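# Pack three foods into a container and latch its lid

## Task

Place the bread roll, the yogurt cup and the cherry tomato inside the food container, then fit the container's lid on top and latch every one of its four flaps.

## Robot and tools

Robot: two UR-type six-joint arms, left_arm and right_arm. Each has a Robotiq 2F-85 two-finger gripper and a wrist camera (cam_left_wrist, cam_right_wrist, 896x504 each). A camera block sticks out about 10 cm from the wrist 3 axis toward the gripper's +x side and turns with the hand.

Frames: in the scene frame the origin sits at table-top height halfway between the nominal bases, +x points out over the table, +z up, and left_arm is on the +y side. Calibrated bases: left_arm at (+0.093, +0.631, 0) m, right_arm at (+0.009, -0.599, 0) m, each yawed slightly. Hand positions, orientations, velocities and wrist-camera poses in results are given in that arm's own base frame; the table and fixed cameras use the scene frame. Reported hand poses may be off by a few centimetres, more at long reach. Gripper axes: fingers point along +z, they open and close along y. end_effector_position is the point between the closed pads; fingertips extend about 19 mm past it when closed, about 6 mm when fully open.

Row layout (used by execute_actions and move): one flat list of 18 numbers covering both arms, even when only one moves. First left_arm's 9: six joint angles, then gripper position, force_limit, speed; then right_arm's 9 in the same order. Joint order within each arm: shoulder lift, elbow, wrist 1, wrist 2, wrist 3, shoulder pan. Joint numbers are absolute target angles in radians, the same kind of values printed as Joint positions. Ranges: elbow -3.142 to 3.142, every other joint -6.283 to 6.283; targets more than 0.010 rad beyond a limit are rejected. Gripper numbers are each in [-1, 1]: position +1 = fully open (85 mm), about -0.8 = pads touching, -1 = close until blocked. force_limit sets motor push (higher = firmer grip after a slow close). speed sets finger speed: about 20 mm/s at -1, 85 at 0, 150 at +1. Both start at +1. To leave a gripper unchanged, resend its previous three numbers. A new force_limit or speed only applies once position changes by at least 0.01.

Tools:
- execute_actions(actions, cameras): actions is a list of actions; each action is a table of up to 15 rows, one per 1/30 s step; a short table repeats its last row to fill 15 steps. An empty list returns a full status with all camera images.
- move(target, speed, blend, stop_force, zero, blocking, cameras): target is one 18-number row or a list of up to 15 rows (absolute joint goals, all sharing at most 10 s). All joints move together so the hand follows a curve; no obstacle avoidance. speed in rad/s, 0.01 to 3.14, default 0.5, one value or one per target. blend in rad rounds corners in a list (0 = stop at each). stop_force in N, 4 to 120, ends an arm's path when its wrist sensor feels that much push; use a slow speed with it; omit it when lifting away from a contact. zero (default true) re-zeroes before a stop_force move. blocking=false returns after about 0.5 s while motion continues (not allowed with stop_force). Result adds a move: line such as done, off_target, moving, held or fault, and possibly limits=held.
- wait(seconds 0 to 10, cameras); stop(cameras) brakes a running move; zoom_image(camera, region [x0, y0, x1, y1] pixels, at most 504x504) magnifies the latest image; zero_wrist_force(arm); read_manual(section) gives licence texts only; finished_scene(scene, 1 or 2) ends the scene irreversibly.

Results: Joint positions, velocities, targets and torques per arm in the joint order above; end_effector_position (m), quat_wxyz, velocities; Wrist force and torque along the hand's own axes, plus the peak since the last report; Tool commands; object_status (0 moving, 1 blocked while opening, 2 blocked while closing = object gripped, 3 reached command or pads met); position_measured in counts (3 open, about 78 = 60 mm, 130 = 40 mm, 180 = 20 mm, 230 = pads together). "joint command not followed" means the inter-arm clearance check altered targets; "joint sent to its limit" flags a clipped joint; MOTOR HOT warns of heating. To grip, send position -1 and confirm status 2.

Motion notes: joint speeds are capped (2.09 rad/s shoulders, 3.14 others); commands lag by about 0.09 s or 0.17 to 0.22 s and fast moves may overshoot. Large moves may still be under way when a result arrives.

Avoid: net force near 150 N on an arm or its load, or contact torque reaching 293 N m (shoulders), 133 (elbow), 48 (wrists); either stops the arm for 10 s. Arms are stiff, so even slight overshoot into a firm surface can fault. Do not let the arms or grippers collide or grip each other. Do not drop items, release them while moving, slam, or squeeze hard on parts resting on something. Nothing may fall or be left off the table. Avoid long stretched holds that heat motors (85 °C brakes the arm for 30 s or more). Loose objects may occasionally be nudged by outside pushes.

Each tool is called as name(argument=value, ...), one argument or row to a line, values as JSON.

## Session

execute_actions(
  actions=[],
)

Scene clock: 0.00 s.
left_arm: end_effector_position=(+0.6078, +0.1903, +0.3651) position_measured=3 object_status=3 end_effector_quat_wxyz=(+0.096, +0.605, -0.600, +0.514) | right_arm: end_effector_position=(+0.5985, +0.6031, +0.1390) position_measured=3 object_status=3 end_effector_quat_wxyz=(-0.411, +0.753, +0.449, +0.252)
Joint names: [shoulder lift, elbow, wrist 1, wrist 2, wrist 3, shoulder pan]
Joint positions: left_arm=[-1.548 2.185 -2.555 -2.639 -1.364 0.421] | right_arm=[-2.124 -2.087 0.351 2.19 3.155 3.942]
Joint velocities: within noise
Joint torques (N m): no reading
Motor temperatures (°C): left_arm=[26 30 33 34 37 27] | right_arm=[34 28 37 32 34 27]
Wrist force (N): no reading
Wrist torque (N m): no reading
Wrist force, peak (N): no reading
Joint targets: left_arm=[-1.548 2.185 -2.555 -2.639 -1.364 0.421] | right_arm=[-2.124 -2.087 0.351 2.190 3.155 3.942]
Tool commands: left_gripper/position=+1.0 left_gripper/force_limit=+1.0 left_gripper/speed=+1.0 right_gripper/position=+1.0 right_gripper/force_limit=+1.0 right_gripper/speed=+1.0

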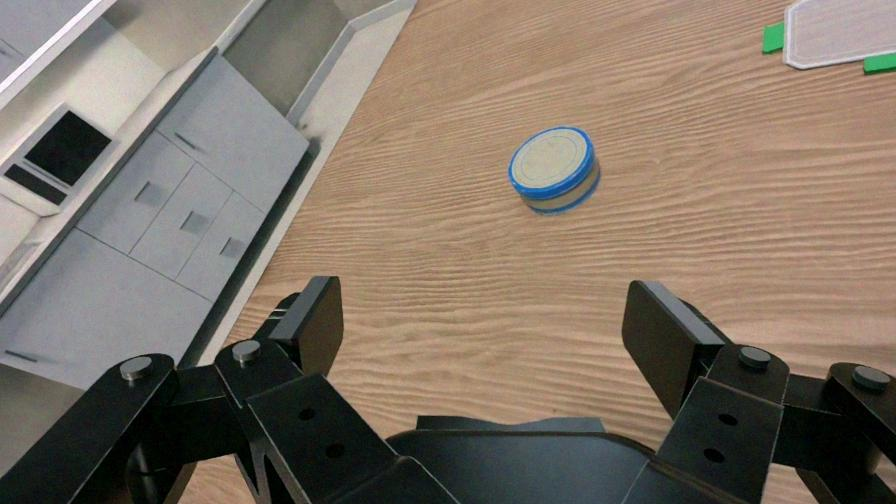

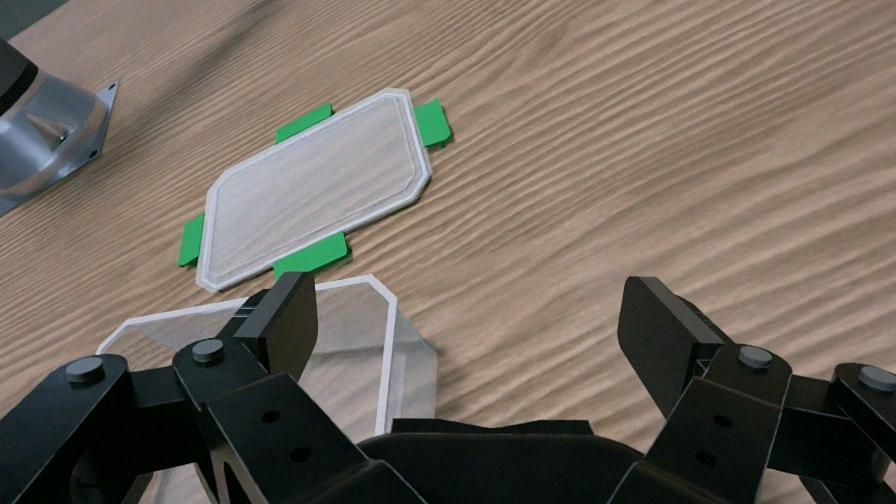

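move(
  target=[-1.953,1.979,-1.597,-1.571,2.178,-1.002,1,-0.8,0,-1.0,-1.982,-1.13,1.571,3.1416,4.166,1,-0.8,0],
  speed=1.2,
  cameras=["all"],
)

Scene clock: 4.07 s.
left_arm: end_effector_position=(+0.3959, -0.2961, +0.4504) position_measured=3 object_status=3 end_effector_quat_wxyz=(+0.000, +1.000, -0.019, +0.000) | right_arm: end_effector_position=(+0.4047, +0.3304, +0.6205) position_measured=3 object_status=3 end_effector_quat_wxyz=(-0.145, +0.833, +0.468, +0.258)
Joint names: [shoulder lift, elbow, wrist 1, wrist 2, wrist 3, shoulder pan]
Joint positions: left_arm=[-1.953 1.979 -1.597 -1.571 2.178 -1.002] | right_arm=[-1 -1.982 -1.13 1.571 3.142 4.166]
Joint torques (N m): left_arm=[-24.85 -55.74 -0.3 3.18 3.19 -15.2] | right_arm=[17.19 62.06 2.55 -2.02 -2.15 19.36]
Wrist force (N): left_arm=[0.1 0.1 0.4] | right_arm=[0.7 -0.5 1.2]
Wrist torque (N m): left_arm=[-0.11 0.31 0.16] | right_arm=[0.09 -0.23 -0.06]
Wrist force, peak (N): left_arm=[-1.0 0.7 -1.6] | right_arm=[-1.2 1.0 1.0]
Joint targets: left_arm=[-1.953 1.979 -1.597 -1.571 2.178 -1.002] | right_arm=[-1.000 -1.982 -1.130 1.571 3.142 4.166]
move: done

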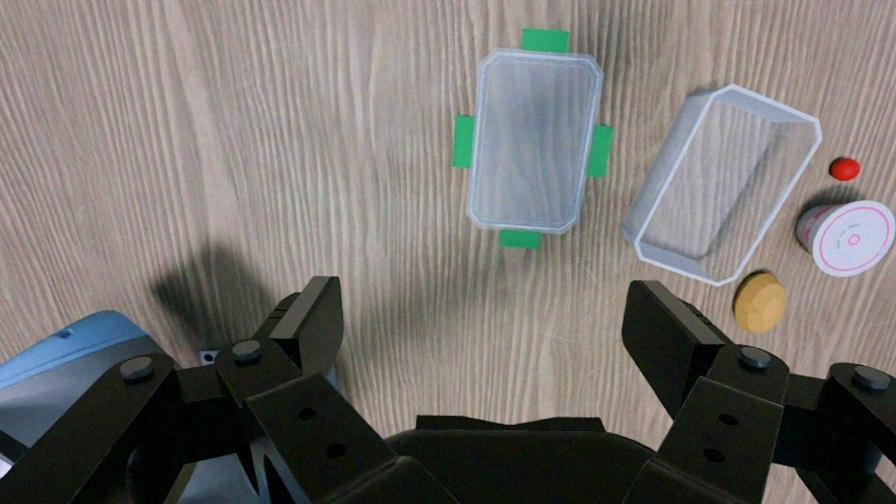

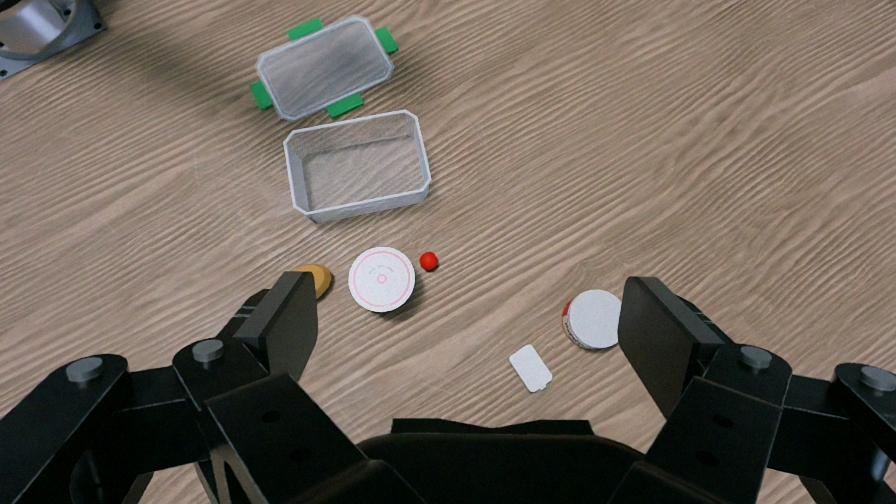

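move(
  target=[-1.953,1.979,-1.597,-1.571,2.178,-1.002,1,-0.8,0,-1.4703,-1.9484,-1.2937,1.571,4.4406,4.4506,1,-0.8,0],
  speed=1.2,
  cameras=["all"],
)

zoom_image(
  camera="cam_left_wrist",
  region=[440, 20, 640, 260],
)

Scene clock: 6.43 s.
left_arm: end_effector_position=(+0.3959, -0.2961, +0.4504) position_measured=3 object_status=3 end_effector_quat_wxyz=(+0.000, +1.000, -0.019, +0.000) | right_arm: end_effector_position=(+0.3256, +0.5423, +0.3501) position_measured=3 object_status=3 end_effector_quat_wxyz=(+0.000, +1.000, +0.005, +0.000)
Joint names: [shoulder lift, elbow, wrist 1, wrist 2, wrist 3, shoulder pan]
Joint positions: left_arm=[-1.953 1.979 -1.597 -1.571 2.178 -1.002] | right_arm=[-1.47 -1.948 -1.294 1.571 4.44 4.451]
Joint torques (N m): left_arm=[-24.16 -56.24 -0.49 3.75 2.78 -15.97] | right_arm=[31.52 60.25 1.71 -0.47 1.41 16.48]
Wrist force (N): left_arm=[0.3 0.0 0.5] | right_arm=[-0.5 0.1 -0.5]
Wrist torque (N m): left_arm=[-0.14 0.28 0.16] | right_arm=[0.21 0.11 -0.30]
Wrist force, peak (N): left_arm=[0.3 0.2 0.8] | right_arm=[-1.3 -1.6 1.8]
Joint targets: left_arm=[-1.953 1.979 -1.597 -1.571 2.178 -1.002] | right_arm=[-1.470 -1.948 -1.294 1.571 4.441 4.451]
move: done

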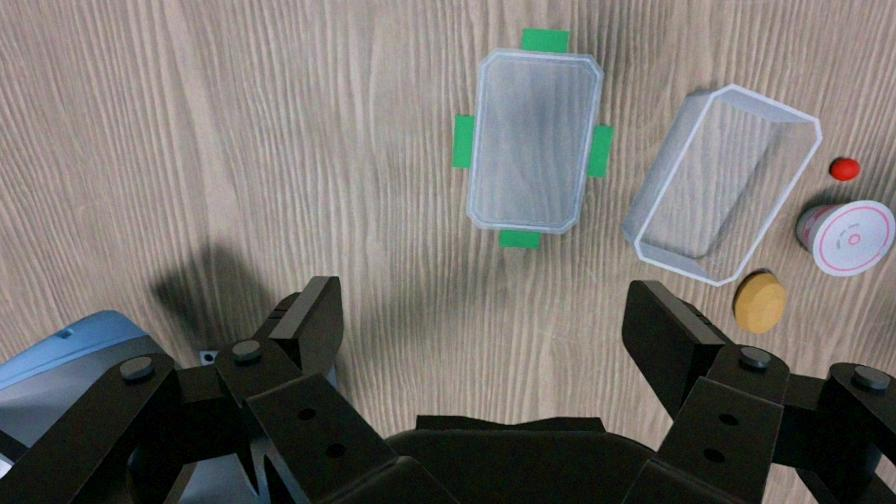

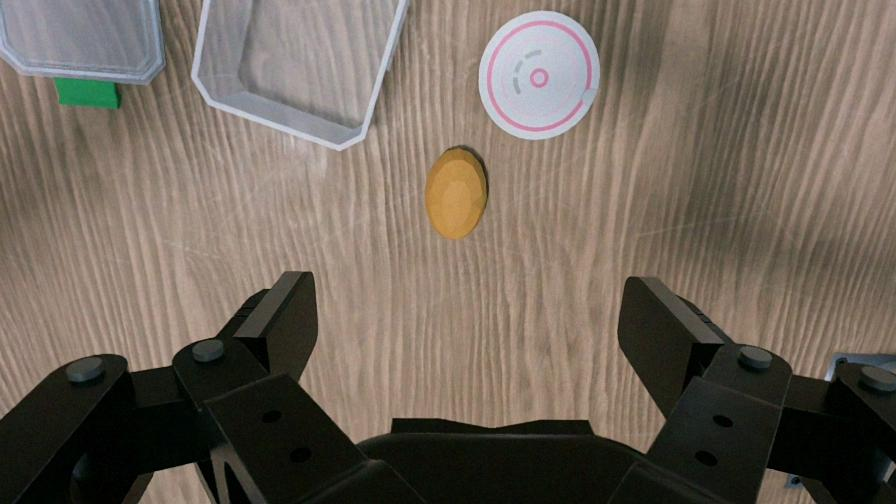

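Scaled by 2.100 from the camera's 896x504 image, which has a finer 1280x720 frame.

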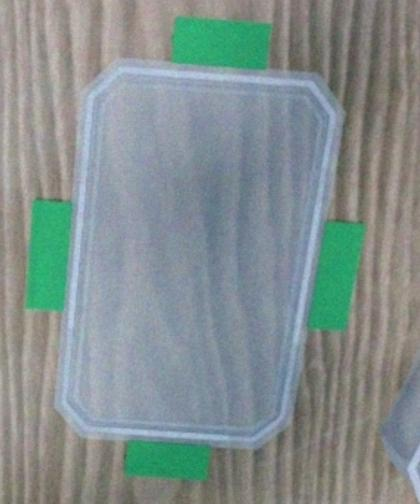

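move(
  target=[-1.953,1.979,-1.597,-1.571,2.178,-1.002,1,-0.8,0,-1.6027,-2.2182,-0.8915,1.571,4.5093,4.5193,1,-0.8,-0.6],
  speed=0.8,
  cameras=["cam_right_wrist"],
)

Scene clock: 8.07 s.
left_arm: end_effector_position=(+0.3959, -0.2961, +0.4504) position_measured=3 object_status=3 end_effector_quat_wxyz=(+0.000, +1.000, -0.019, +0.000) | right_arm: end_effector_position=(+0.2830, +0.5398, +0.1502) position_measured=3 object_status=3 end_effector_quat_wxyz=(+0.000, +1.000, +0.005, +0.000)
Joint names: [shoulder lift, elbow, wrist 1, wrist 2, wrist 3, shoulder pan]
Joint positions: left_arm=[-1.953 1.979 -1.597 -1.571 2.178 -1.002] | right_arm=[-1.603 -2.218 -0.892 1.571 4.509 4.519]
Joint torques (N m): left_arm=[-25.78 -55.81 -0.18 3.59 2.61 -15.22] | right_arm=[34.86 32.44 7.78 0.8 2.17 19.13]
Wrist force (N): left_arm=[0.2 0.1 0.2] | right_arm=[-0.8 -0.2 0.6]
Wrist torque (N m): left_arm=[-0.10 0.29 0.16] | right_arm=[0.18 0.15 -0.31]
Wrist force, peak (N): left_arm=[0.3 0.3 0.6] | right_arm=[-1.2 0.7 3.6]
Joint targets: left_arm=[-1.953 1.979 -1.597 -1.571 2.178 -1.002] | right_arm=[-1.603 -2.218 -0.891 1.571 4.509 4.519]
move: done
Images, in order (width x height): cam_right_wrist 896x504.

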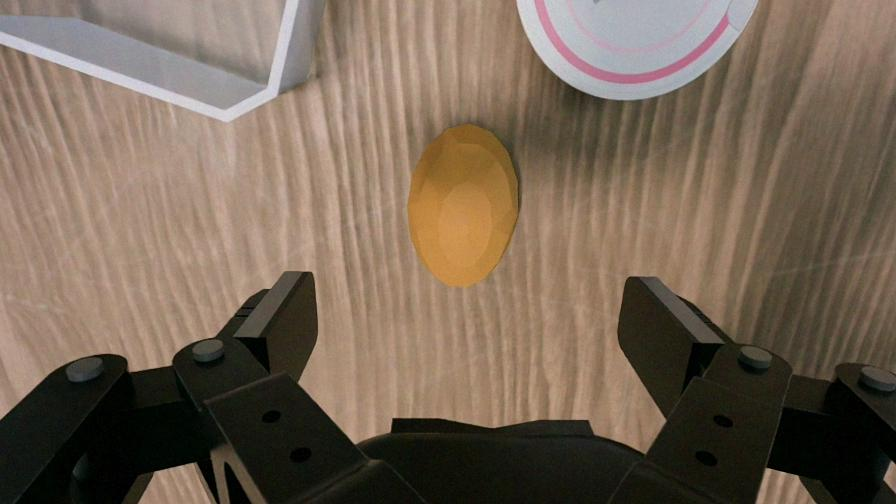

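move(
  target=[
    [-1.953,1.979,-1.597,-1.571,2.178,-1.002,1,-0.8,0,-1.7879,-2.3042,-0.6203,1.571,4.5093,4.5193,1,-0.8,-0.6],
    [-1.953,1.979,-1.597,-1.571,2.178,-1.002,1,-0.8,0,-1.7879,-2.3042,-0.6203,1.571,4.5093,4.5193,-1,-0.8,-0.6],
    [-1.953,1.979,-1.597,-1.571,2.178,-1.002,1,-0.8,0,-1.4703,-1.9484,-1.2937,1.571,4.4406,4.4506,-1,-0.8,-0.6],
  ],
  speed=[0.3,0.3,0.6],
  cameras=["all"],
)

Scene clock: 13.10 s.
left_arm: end_effector_position=(+0.3959, -0.2961, +0.4504) position_measured=3 object_status=3 end_effector_quat_wxyz=(+0.000, +1.000, -0.019, +0.000) | right_arm: end_effector_position=(+0.3255, +0.5424, +0.3499) position_measured=95 object_status=2 end_effector_quat_wxyz=(+0.000, +1.000, +0.005, +0.000)
Joint names: [shoulder lift, elbow, wrist 1, wrist 2, wrist 3, shoulder pan]
Joint positions: left_arm=[-1.953 1.979 -1.597 -1.571 2.178 -1.002] | right_arm=[-1.47 -1.949 -1.294 1.571 4.441 4.451]
Joint torques (N m): left_arm=[-24.55 -55.55 -0.12 3.41 2.15 -14.11] | right_arm=[55.63 58.26 1.29 0.68 -2.06 -15.44]
Wrist force (N): left_arm=[0.4 0.1 0.3] | right_arm=[-0.1 0.0 0.6]
Wrist torque (N m): left_arm=[-0.10 0.26 0.16] | right_arm=[0.19 0.06 -0.18]
Wrist force, peak (N): left_arm=[0.1 0.6 0.7] | right_arm=[-1.7 5.9 -26.7]
Joint targets: left_arm=[-1.953 1.979 -1.597 -1.571 2.178 -1.002] | right_arm=[-1.470 -1.948 -1.294 1.571 4.441 4.451]
move: done

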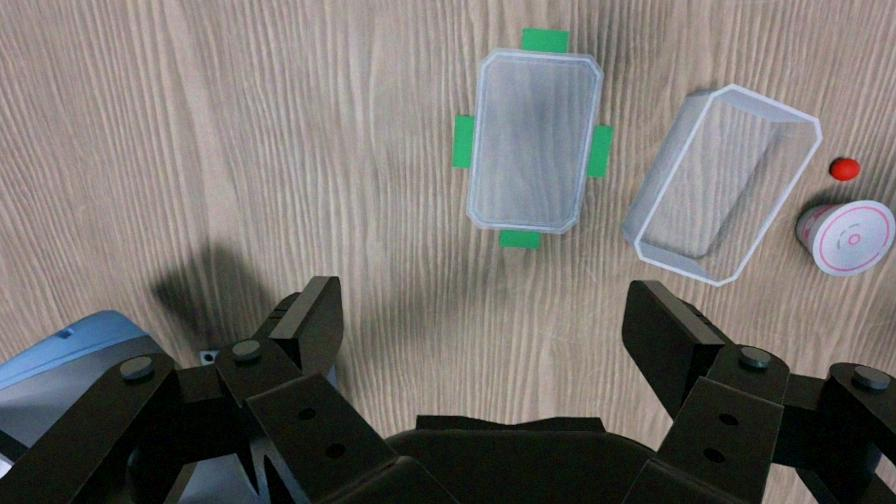

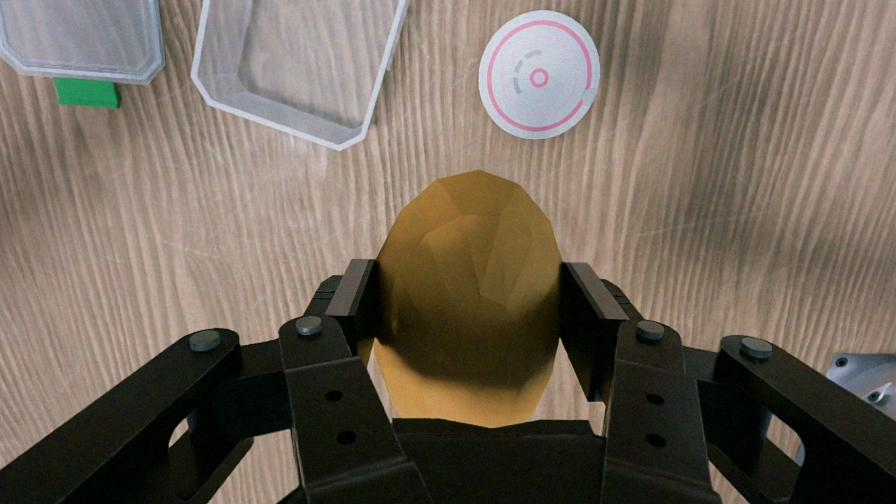

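move(
  target=[-1.953,1.979,-1.597,-1.571,2.178,-1.002,1,-0.8,0,-1.6855,-1.7313,-1.2956,1.571,4.4586,4.8986,-1,-0.8,-0.6],
  speed=0.6,
  cameras=["cam_right_wrist"],
)

Scene clock: 15.10 s.
left_arm: end_effector_position=(+0.3959, -0.2961, +0.4504) position_measured=3 object_status=3 end_effector_quat_wxyz=(+0.000, +1.000, -0.019, +0.000) | right_arm: end_effector_position=(+0.0343, +0.7594, +0.3502) position_measured=95 object_status=2 end_effector_quat_wxyz=(+0.000, +0.976, +0.218, +0.000)
Joint names: [shoulder lift, elbow, wrist 1, wrist 2, wrist 3, shoulder pan]
Joint positions: left_arm=[-1.953 1.979 -1.597 -1.571 2.178 -1.002] | right_arm=[-1.685 -1.731 -1.296 1.571 4.459 4.898]
Joint torques (N m): left_arm=[-23.72 -55.37 -0.29 3.03 2.7 -15.35] | right_arm=[47.77 60.96 2.3 0.47 1.77 20.89]
Wrist force (N): left_arm=[0.1 0.1 0.4] | right_arm=[-0.4 -0.3 0.9]
Wrist torque (N m): left_arm=[-0.10 0.33 0.16] | right_arm=[0.08 0.17 -0.32]
Wrist force, peak (N): left_arm=[-0.1 0.2 0.8] | right_arm=[-4.3 -4.7 0.5]
Joint targets: left_arm=[-1.953 1.979 -1.597 -1.571 2.178 -1.002] | right_arm=[-1.686 -1.731 -1.296 1.571 4.459 4.899]
move: done
Images, in order (width x height): cam_right_wrist 896x504.

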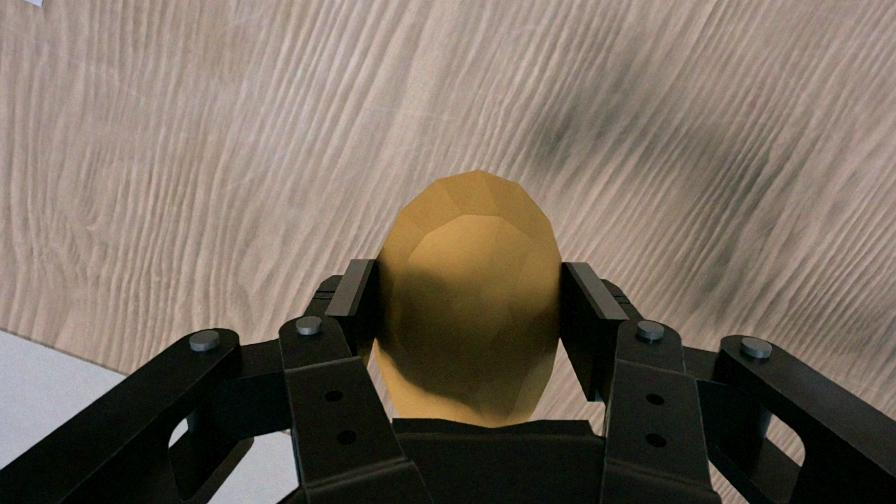

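move(
  target=[-1.953,1.979,-1.597,-1.571,2.178,-1.002,1,-0.8,0,-1.6855,-1.7313,-1.2956,1.571,4.8986,4.4586,-1,-0.8,-0.6],
  speed=0.6,
  cameras=["all"],
)

Scene clock: 16.70 s.
left_arm: end_effector_position=(+0.3959, -0.2961, +0.4504) position_measured=3 object_status=3 end_effector_quat_wxyz=(+0.000, +1.000, -0.019, +0.000) | right_arm: end_effector_position=(+0.3542, +0.6727, +0.3501) position_measured=95 object_status=2 end_effector_quat_wxyz=(+0.000, +0.976, -0.218, +0.000)
Joint names: [shoulder lift, elbow, wrist 1, wrist 2, wrist 3, shoulder pan]
Joint positions: left_arm=[-1.953 1.979 -1.597 -1.571 2.178 -1.002] | right_arm=[-1.686 -1.731 -1.296 1.571 4.898 4.459]
Joint torques (N m): left_arm=[-23.88 -56.56 -0.49 3.53 2.53 -15.88] | right_arm=[68.95 51.27 3.41 0.88 1.95 -11.55]
Wrist force (N): left_arm=[0.3 0.0 0.2] | right_arm=[-0.2 -0.6 0.4]
Wrist torque (N m): left_arm=[-0.12 0.28 0.16] | right_arm=[0.04 0.14 -0.30]
Wrist force, peak (N): left_arm=[0.6 0.4 0.4] | right_arm=[-4.2 -2.4 0.6]
Joint targets: left_arm=[-1.953 1.979 -1.597 -1.571 2.178 -1.002] | right_arm=[-1.686 -1.731 -1.296 1.571 4.899 4.459]
move: done

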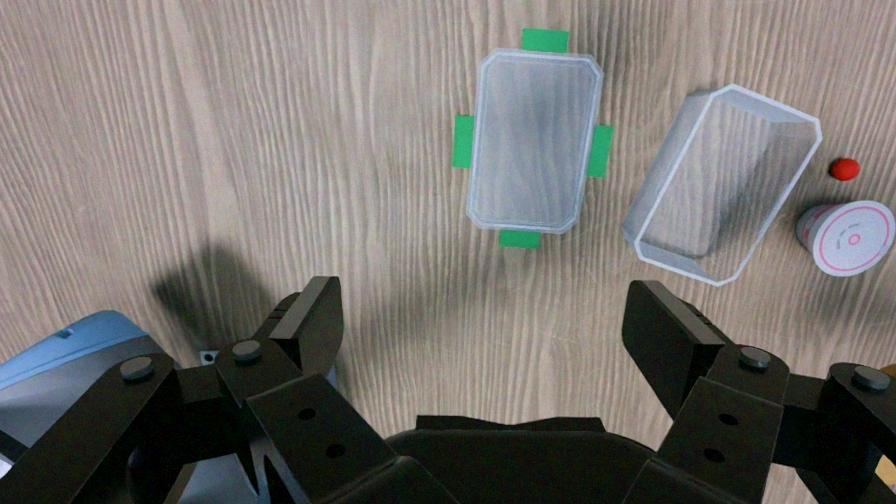

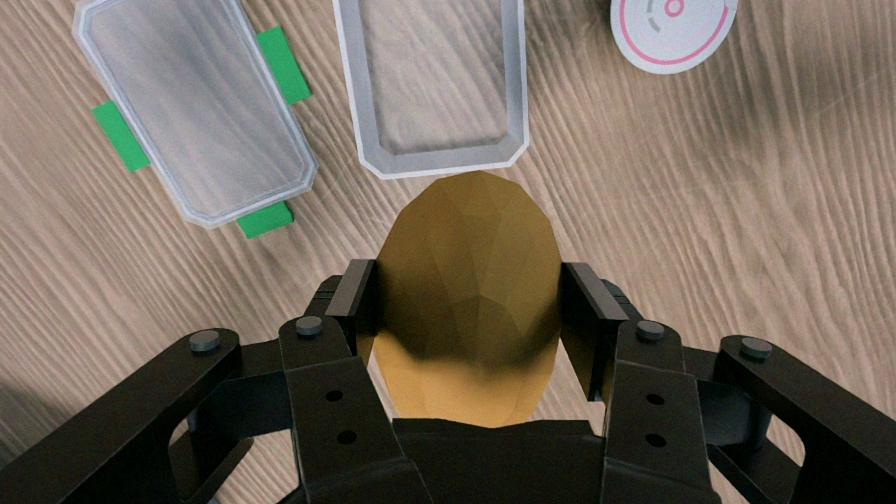

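move(
  target=[-1.953,1.979,-1.597,-1.571,2.178,-1.002,1,-0.8,0,-1.8448,-1.8839,-0.9837,1.571,3.1382,4.3682,-1,-0.8,-0.6],
  speed=0.7,
  cameras=["all"],
)

move(
  target=[-1.953,1.979,-1.597,-1.571,2.178,-1.002,1,-0.8,0,-1.9962,-1.9681,-0.7481,1.571,3.1382,4.3682,-1,-0.8,-0.6],
  speed=0.1,
  stop_force=5,
  cameras=["all"],
)

Scene clock: 20.73 s.
left_arm: end_effector_position=(+0.3959, -0.2961, +0.4504) position_measured=3 object_status=3 end_effector_quat_wxyz=(+0.000, +1.000, -0.019, +0.000) | right_arm: end_effector_position=(+0.4208, +0.6581, +0.1700) position_measured=95 object_status=2 end_effector_quat_wxyz=(+0.000, +0.817, +0.577, +0.000)
Joint names: [shoulder lift, elbow, wrist 1, wrist 2, wrist 3, shoulder pan]
Joint positions: left_arm=[-1.953 1.979 -1.597 -1.571 2.178 -1.002] | right_arm=[-1.845 -1.884 -0.984 1.571 3.138 4.368]
Joint torques (N m): left_arm=[-23.37 -55.21 -0.7 3.39 2.41 -15.2] | right_arm=[60.43 33.99 7.68 0.18 -2.26 -15.6]
Wrist force (N): left_arm=[0.2 -0.2 0.6] | right_arm=[-1.0 -0.1 0.5]
Wrist torque (N m): left_arm=[-0.15 0.30 0.16] | right_arm=[0.16 0.28 -0.27]
Wrist force, peak (N): left_arm=[-0.1 0.5 0.8] | right_arm=[-1.3 0.2 1.7]
Joint targets: left_arm=[-1.953 1.979 -1.597 -1.571 2.178 -1.002] | right_arm=[-1.845 -1.884 -0.984 1.571 3.138 4.368]
move: done

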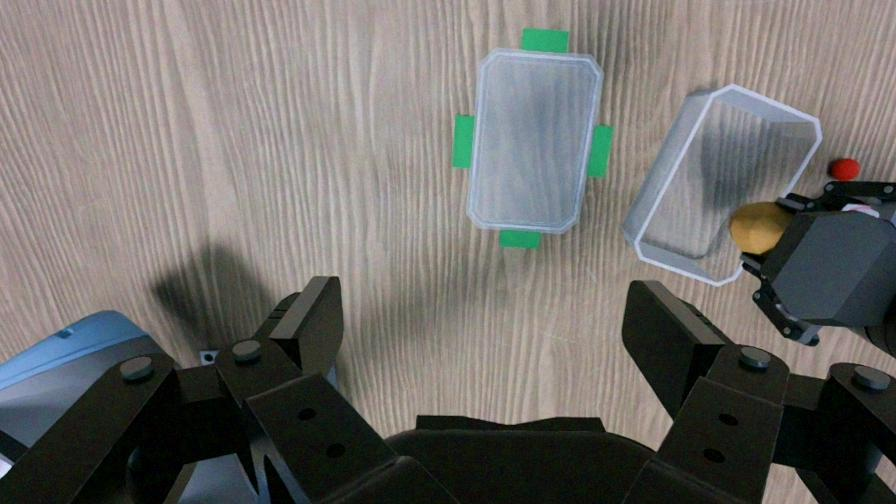

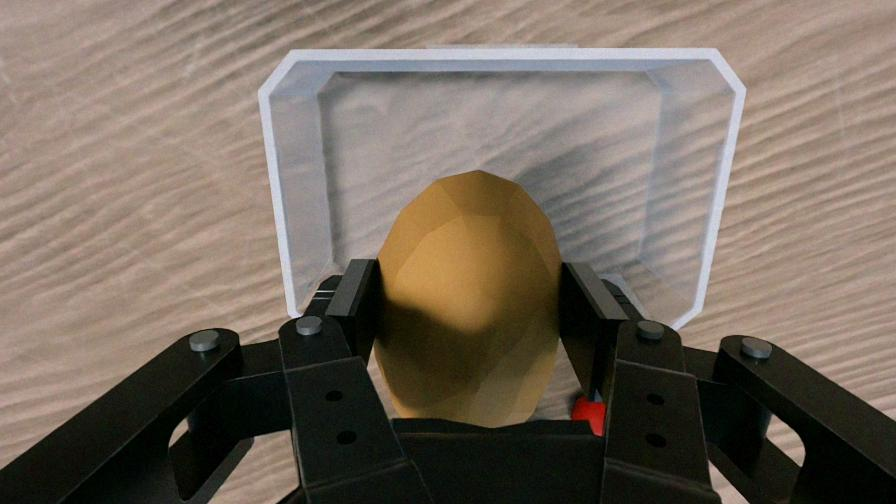

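Scene clock: 24.07 s.
left_arm: end_effector_position=(+0.3959, -0.2961, +0.4504) position_measured=3 object_status=3 end_effector_quat_wxyz=(+0.000, +1.000, -0.019, +0.000) | right_arm: end_effector_position=(+0.4208, +0.6581, +0.0359) position_measured=95 object_status=2 end_effector_quat_wxyz=(+0.000, +0.817, +0.577, +0.000)
Joint names: [shoulder lift, elbow, wrist 1, wrist 2, wrist 3, shoulder pan]
Joint positions: left_arm=[-1.953 1.979 -1.597 -1.571 2.178 -1.002] | right_arm=[-1.996 -1.968 -0.748 1.571 3.138 4.368]
Joint torques (N m): left_arm=[-25.69 -54.31 -0.42 3.19 2.31 -15.96] | right_arm=[65 27.19 7.41 -0.07 -2.65 -13.2]
Wrist force (N): left_arm=[0.0 0.2 0.2] | right_arm=[-1.3 0.2 0.5]
Wrist torque (N m): left_arm=[-0.10 0.33 0.16] | right_arm=[0.24 0.30 -0.21]
Wrist force, peak (N): left_arm=[0.1 0.4 0.8] | right_arm=[-1.6 -0.2 1.3]
Joint targets: left_arm=[-1.953 1.979 -1.597 -1.571 2.178 -1.002] | right_arm=[-1.996 -1.968 -0.748 1.571 3.138 4.368]
move: done

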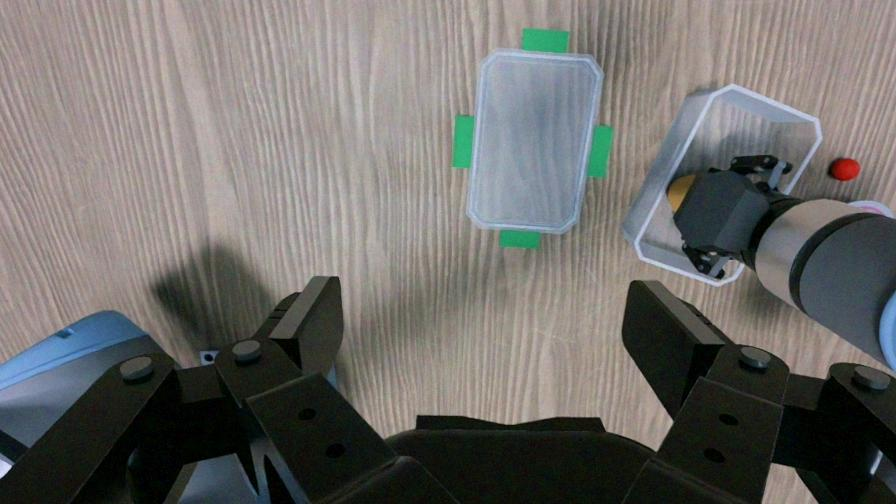

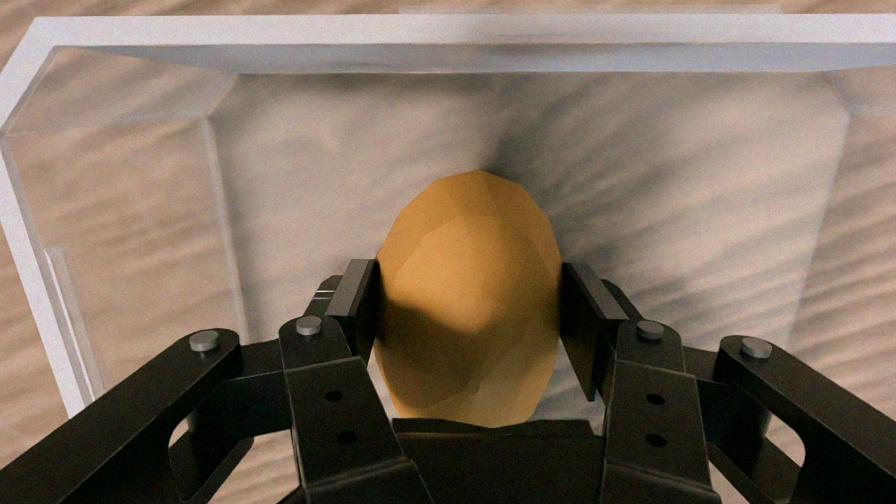

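move(
  target=[-1.953,1.979,-1.597,-1.571,2.178,-1.002,1,-0.8,0,-1.9997,-1.9775,-0.7352,1.571,3.1577,4.3877,-1,-0.8,-0.6],
  speed=0.04,
  stop_force=5,
  cameras=["cam_right_wrist"],
)

Scene clock: 25.93 s.
left_arm: end_effector_position=(+0.3959, -0.2961, +0.4504) position_measured=3 object_status=3 end_effector_quat_wxyz=(+0.000, +1.000, -0.019, +0.000) | right_arm: end_effector_position=(+0.4137, +0.6606, +0.0329) position_measured=95 object_status=2 end_effector_quat_wxyz=(+0.000, +0.817, +0.577, +0.000)
Joint names: [shoulder lift, elbow, wrist 1, wrist 2, wrist 3, shoulder pan]
Joint positions: left_arm=[-1.953 1.979 -1.597 -1.571 2.178 -1.002] | right_arm=[-1.998 -1.973 -0.741 1.571 3.148 4.378]
Joint torques (N m): left_arm=[-20.75 -55.13 -0.58 3.34 2.52 -15.21] | right_arm=[82.96 42.88 1.65 0.42 -1.82 -15.85]
Wrist force (N): left_arm=[0.1 0.0 0.3] | right_arm=[-0.5 -2.2 -5.0]
Wrist torque (N m): left_arm=[-0.12 0.31 0.16] | right_arm=[0.14 0.13 -0.21]
Wrist force, peak (N): left_arm=[-0.2 -0.5 0.7] | right_arm=[-1.0 -1.9 -15.8]
Joint targets: left_arm=[-1.953 1.979 -1.597 -1.571 2.178 -1.002] | right_arm=[-1.998 -1.973 -0.741 1.571 3.148 4.378]
move: contact (right_arm)
Images, in order (width x height): cam_right_wrist 896x504.

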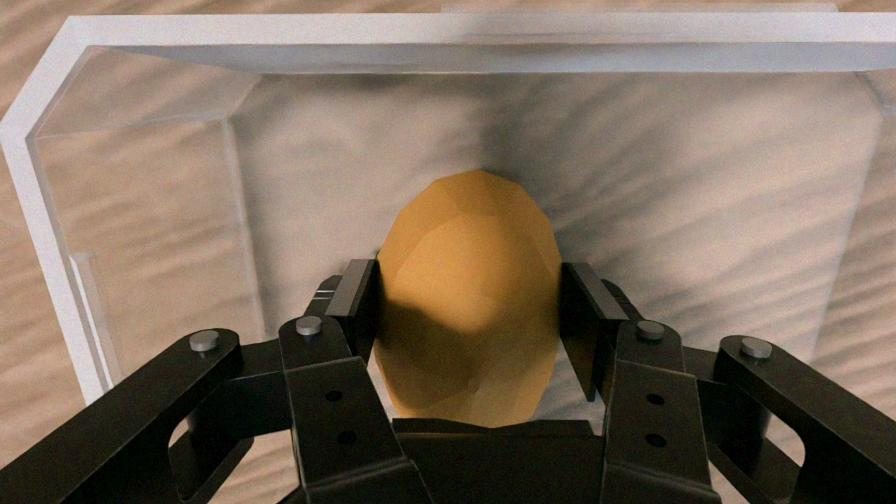

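move(
  target=[
    [-1.953,1.979,-1.597,-1.571,2.178,-1.002,1,-0.8,0,-1.998,-1.973,-0.741,1.571,3.148,4.378,0.6,-0.8,-1],
    [-1.953,1.979,-1.597,-1.571,2.178,-1.002,1,-0.8,0,-1.8448,-1.8839,-0.9837,1.571,3.1382,4.3682,0.6,-0.8,-1],
    [-1.953,1.979,-1.597,-1.571,2.178,-1.002,1,-0.8,0,-1.6855,-1.7313,-1.2956,1.571,3.0,4.4586,1,-0.8,-0.6],
  ],
  speed=[0.2,0.2,0.5],
  cameras=["all"],
)

Scene clock: 30.67 s.
left_arm: end_effector_position=(+0.3959, -0.2961, +0.4504) position_measured=3 object_status=3 end_effector_quat_wxyz=(+0.000, +1.000, -0.019, +0.000) | right_arm: end_effector_position=(+0.3543, +0.6726, +0.3501) position_measured=3 object_status=0 end_effector_quat_wxyz=(+0.000, +0.746, +0.666, +0.000)
Joint names: [shoulder lift, elbow, wrist 1, wrist 2, wrist 3, shoulder pan]
Joint positions: left_arm=[-1.953 1.979 -1.597 -1.571 2.178 -1.002] | right_arm=[-1.686 -1.731 -1.296 1.571 3 4.459]
Joint torques (N m): left_arm=[-22.8 -55.3 -0.45 3.71 2.21 -16.56] | right_arm=[74.34 60.33 1.84 0.07 -2.45 20.19]
Wrist force (N): left_arm=[0.2 0.0 0.2] | right_arm=[-0.7 -0.3 -0.1]
Wrist torque (N m): left_arm=[-0.13 0.29 0.15] | right_arm=[0.13 0.21 -0.20]
Wrist force, peak (N): left_arm=[0.0 0.1 0.8] | right_arm=[-1.4 -2.2 -6.4]
Joint targets: left_arm=[-1.953 1.979 -1.597 -1.571 2.178 -1.002] | right_arm=[-1.686 -1.731 -1.296 1.571 3.000 4.459]
move: done

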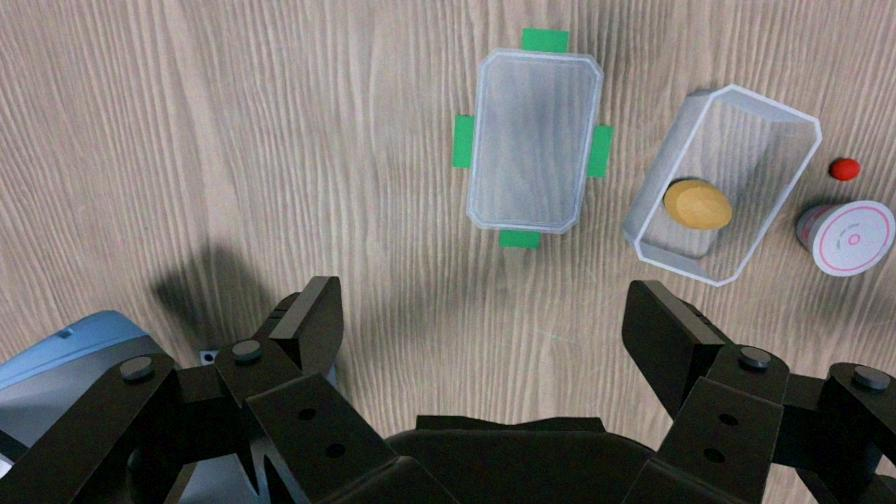

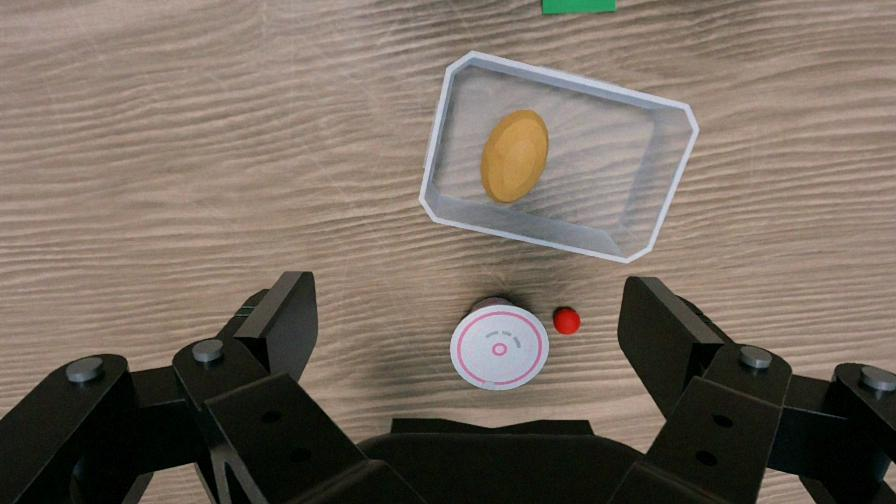

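move(
  target=[-1.953,1.979,-1.597,-1.571,2.178,-1.002,1,-0.8,0,-1.5066,-2.2045,-1.0013,1.571,4.3736,4.3836,1,-0.8,-0.6],
  speed=0.7,
  cameras=["cam_right_wrist"],
)

Scene clock: 33.80 s.
left_arm: end_effector_position=(+0.3959, -0.2961, +0.4504) position_measured=3 object_status=3 end_effector_quat_wxyz=(+0.000, +1.000, -0.019, +0.000) | right_arm: end_effector_position=(+0.3462, +0.4756, +0.2000) position_measured=3 object_status=3 end_effector_quat_wxyz=(+0.000, +1.000, +0.005, +0.000)
Joint names: [shoulder lift, elbow, wrist 1, wrist 2, wrist 3, shoulder pan]
Joint positions: left_arm=[-1.953 1.979 -1.597 -1.571 2.178 -1.002] | right_arm=[-1.507 -2.204 -1.001 1.571 4.373 4.384]
Joint torques (N m): left_arm=[-24.01 -55.05 -0.82 3.08 2.05 -16.87] | right_arm=[51.7 35.73 7.95 0.18 1.7 -14.39]
Wrist force (N): left_arm=[0.2 0.1 0.3] | right_arm=[-0.6 0.3 0.8]
Wrist torque (N m): left_arm=[-0.11 0.30 0.15] | right_arm=[0.22 0.19 -0.37]
Wrist force, peak (N): left_arm=[0.2 0.4 0.7] | right_arm=[-0.6 1.3 0.8]
Joint targets: left_arm=[-1.953 1.979 -1.597 -1.571 2.178 -1.002] | right_arm=[-1.507 -2.204 -1.001 1.571 4.374 4.384]
move: done
Images, in order (width x height): cam_right_wrist 896x504.

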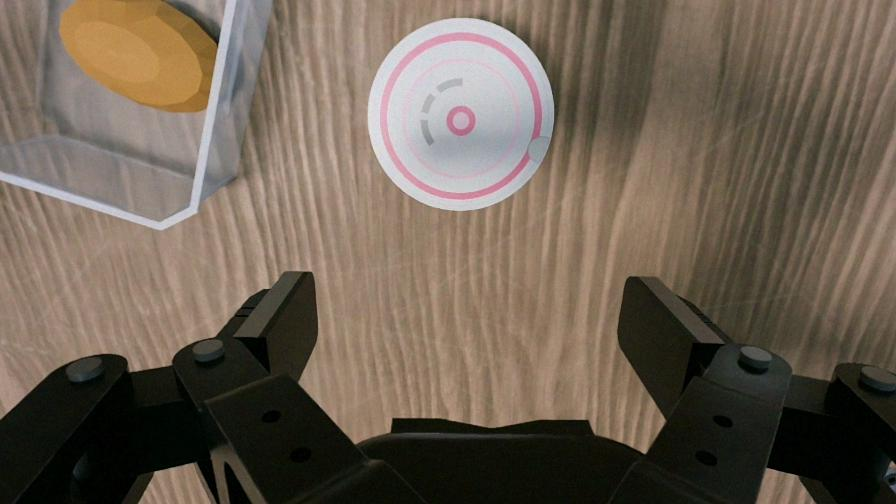

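move(
  target=[
    [-1.953,1.979,-1.597,-1.571,2.178,-1.002,1,-0.8,0,-1.8656,-1.8554,-0.9914,1.571,3.0662,4.2962,-0.82,-0.8,-0.6],
    [-1.953,1.979,-1.597,-1.571,2.178,-1.002,1,-0.8,0,-2.0162,-1.9397,-0.7565,1.571,3.0662,4.2962,-0.82,-0.8,-0.6],
  ],
  speed=[0.7,0.3],
  cameras=["cam_right_wrist"],
)

move(
  target=[-1.953,1.979,-1.597,-1.571,2.178,-1.002,1,-0.8,0,-1.9952,-1.9746,-0.7426,1.571,3.1537,4.3837,-0.82,-0.8,-0.6],
  speed=0.05,
  stop_force=8,
  cameras=["all"],
)

Scene clock: 39.20 s.
left_arm: end_effector_position=(+0.3959, -0.2961, +0.4504) position_measured=3 object_status=3 end_effector_quat_wxyz=(+0.000, +1.000, -0.019, +0.000) | right_arm: end_effector_position=(+0.4730, +0.6395, +0.0341) position_measured=230 object_status=3 end_effector_quat_wxyz=(+0.000, +0.817, +0.577, +0.000)
Joint names: [shoulder lift, elbow, wrist 1, wrist 2, wrist 3, shoulder pan]
Joint positions: left_arm=[-1.953 1.979 -1.597 -1.571 2.178 -1.002] | right_arm=[-2.016 -1.94 -0.757 1.571 3.066 4.296]
Joint torques (N m): left_arm=[-22.73 -54.34 -1.06 3.76 2.26 -13.97] | right_arm=[66.06 27.54 7.29 0.74 -2.51 -6.75]
Wrist force (N): left_arm=[0.4 0.2 0.3] | right_arm=[-1.2 -0.3 0.4]
Wrist torque (N m): left_arm=[-0.08 0.27 0.16] | right_arm=[0.13 0.31 -0.23]
Wrist force, peak (N): left_arm=[0.5 0.4 0.6] | right_arm=[-1.3 -0.2 2.2]
Joint targets: left_arm=[-1.953 1.979 -1.597 -1.571 2.178 -1.002] | right_arm=[-2.016 -1.940 -0.756 1.571 3.066 4.296]
move: done
Images, in order (width x height): cam_right_wrist 896x504.

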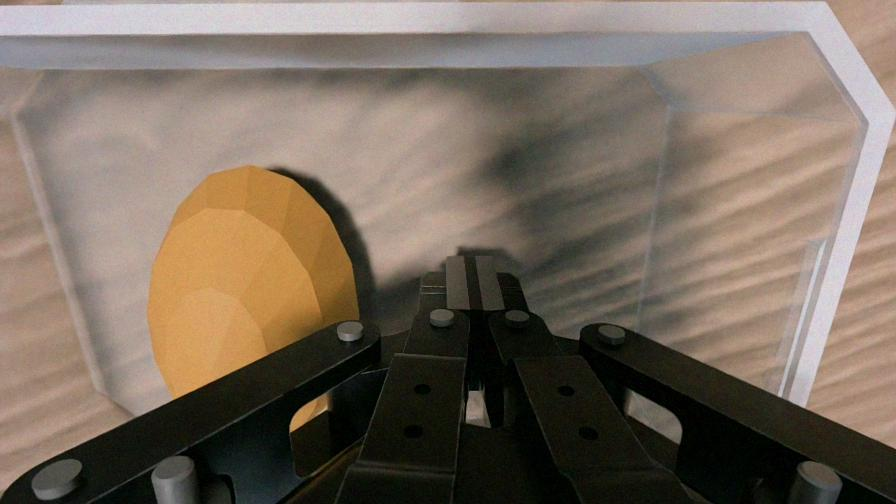

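Scene clock: 41.87 s.
left_arm: end_effector_position=(+0.3959, -0.2961, +0.4504) position_measured=3 object_status=3 end_effector_quat_wxyz=(+0.000, +1.000, -0.019, +0.000) | right_arm: end_effector_position=(+0.4097, +0.6618, +0.0340) position_measured=230 object_status=3 end_effector_quat_wxyz=(+0.000, +0.817, +0.577, +0.000)
Joint names: [shoulder lift, elbow, wrist 1, wrist 2, wrist 3, shoulder pan]
Joint positions: left_arm=[-1.953 1.979 -1.597 -1.571 2.178 -1.002] | right_arm=[-1.995 -1.975 -0.743 1.571 3.154 4.384]
Joint torques (N m): left_arm=[-24.38 -54.71 -0.72 3.22 1.89 -14.49] | right_arm=[85.98 27.37 7.69 0.56 1.72 18.69]
Wrist force (N): left_arm=[0.4 0.4 0.5] | right_arm=[-0.8 0.7 0.7]
Wrist torque (N m): left_arm=[-0.05 0.27 0.16] | right_arm=[0.19 0.25 -0.34]
Wrist force, peak (N): left_arm=[0.3 0.6 0.7] | right_arm=[-1.2 -0.4 1.1]
Joint targets: left_arm=[-1.953 1.979 -1.597 -1.571 2.178 -1.002] | right_arm=[-1.995 -1.975 -0.743 1.571 3.154 4.384]
move: done

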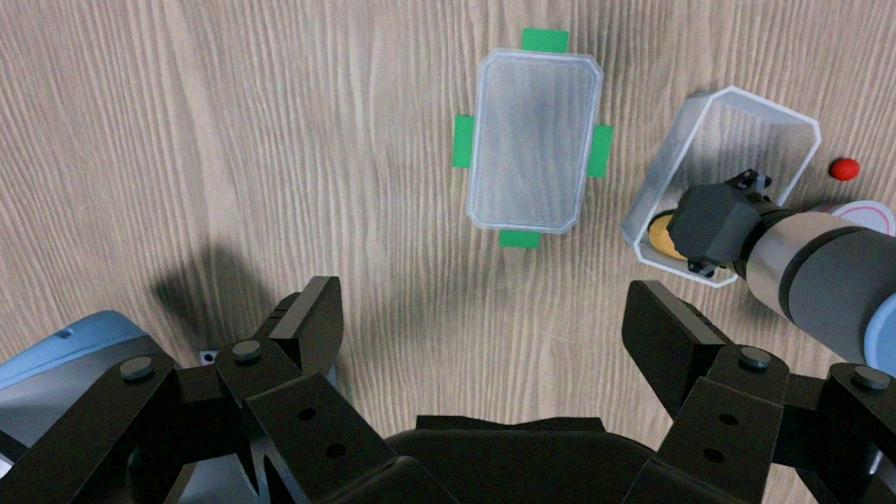

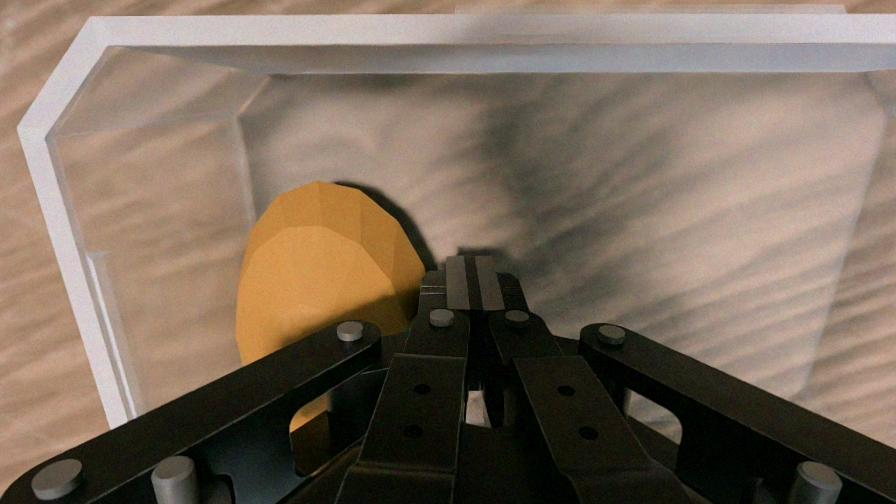

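move(
  target=[
    [-1.953,1.979,-1.597,-1.571,2.178,-1.002,1,-0.8,0,-1.8406,-1.8892,-0.9826,1.571,3.1537,4.3837,-0.82,-0.8,-0.6],
    [-1.953,1.979,-1.597,-1.571,2.178,-1.002,1,-0.8,0,-1.6642,-2.1076,-0.9406,1.571,4.1890,4.1990,0.2,-0.8,-0.6],
  ],
  speed=[0.4,0.6],
  cameras=["all"],
)

Scene clock: 46.87 s.
left_arm: end_effector_position=(+0.3959, -0.2961, +0.4504) position_measured=3 object_status=3 end_effector_quat_wxyz=(+0.000, +1.000, -0.019, +0.000) | right_arm: end_effector_position=(+0.4654, +0.4709, +0.1700) position_measured=104 object_status=0 end_effector_quat_wxyz=(+0.000, +1.000, +0.005, +0.000)
Joint names: [shoulder lift, elbow, wrist 1, wrist 2, wrist 3, shoulder pan]
Joint positions: left_arm=[-1.953 1.979 -1.597 -1.571 2.178 -1.002] | right_arm=[-1.664 -2.108 -0.941 1.571 4.189 4.199]
Joint torques (N m): left_arm=[-21.78 -55 -0.68 3.31 1.89 -14.64] | right_arm=[62.45 32.55 7.48 0.48 2.22 -12.56]
Wrist force (N): left_arm=[0.2 0.0 0.4] | right_arm=[-0.4 -0.7 0.3]
Wrist torque (N m): left_arm=[-0.13 0.30 0.16] | right_arm=[0.00 0.13 -0.31]
Wrist force, peak (N): left_arm=[0.2 0.5 0.7] | right_arm=[-1.2 0.3 3.5]
Joint targets: left_arm=[-1.953 1.979 -1.597 -1.571 2.178 -1.002] | right_arm=[-1.664 -2.108 -0.941 1.571 4.189 4.199]
move: done

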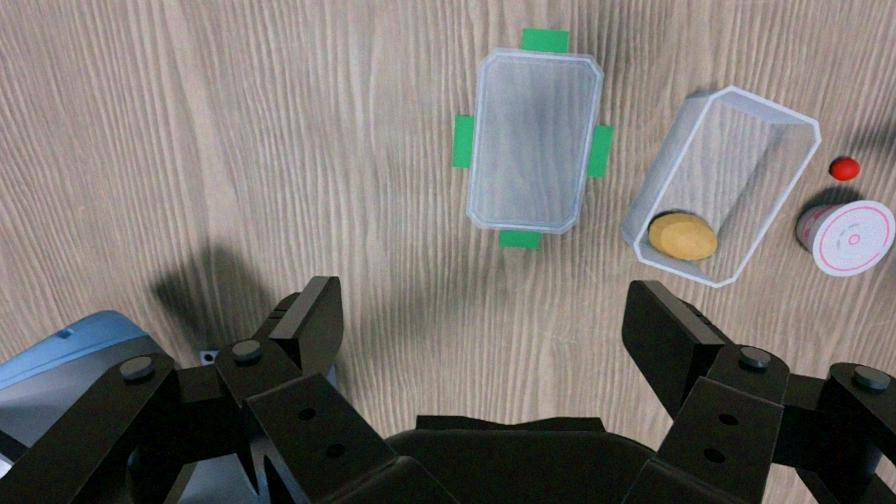

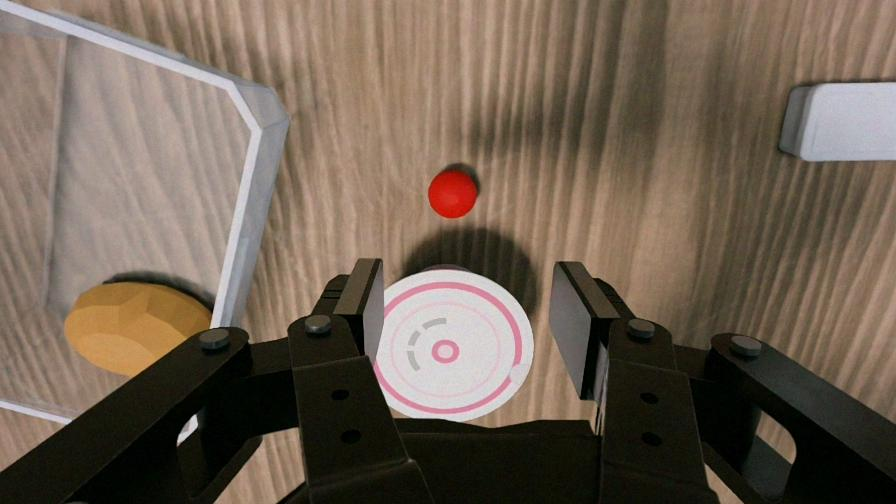

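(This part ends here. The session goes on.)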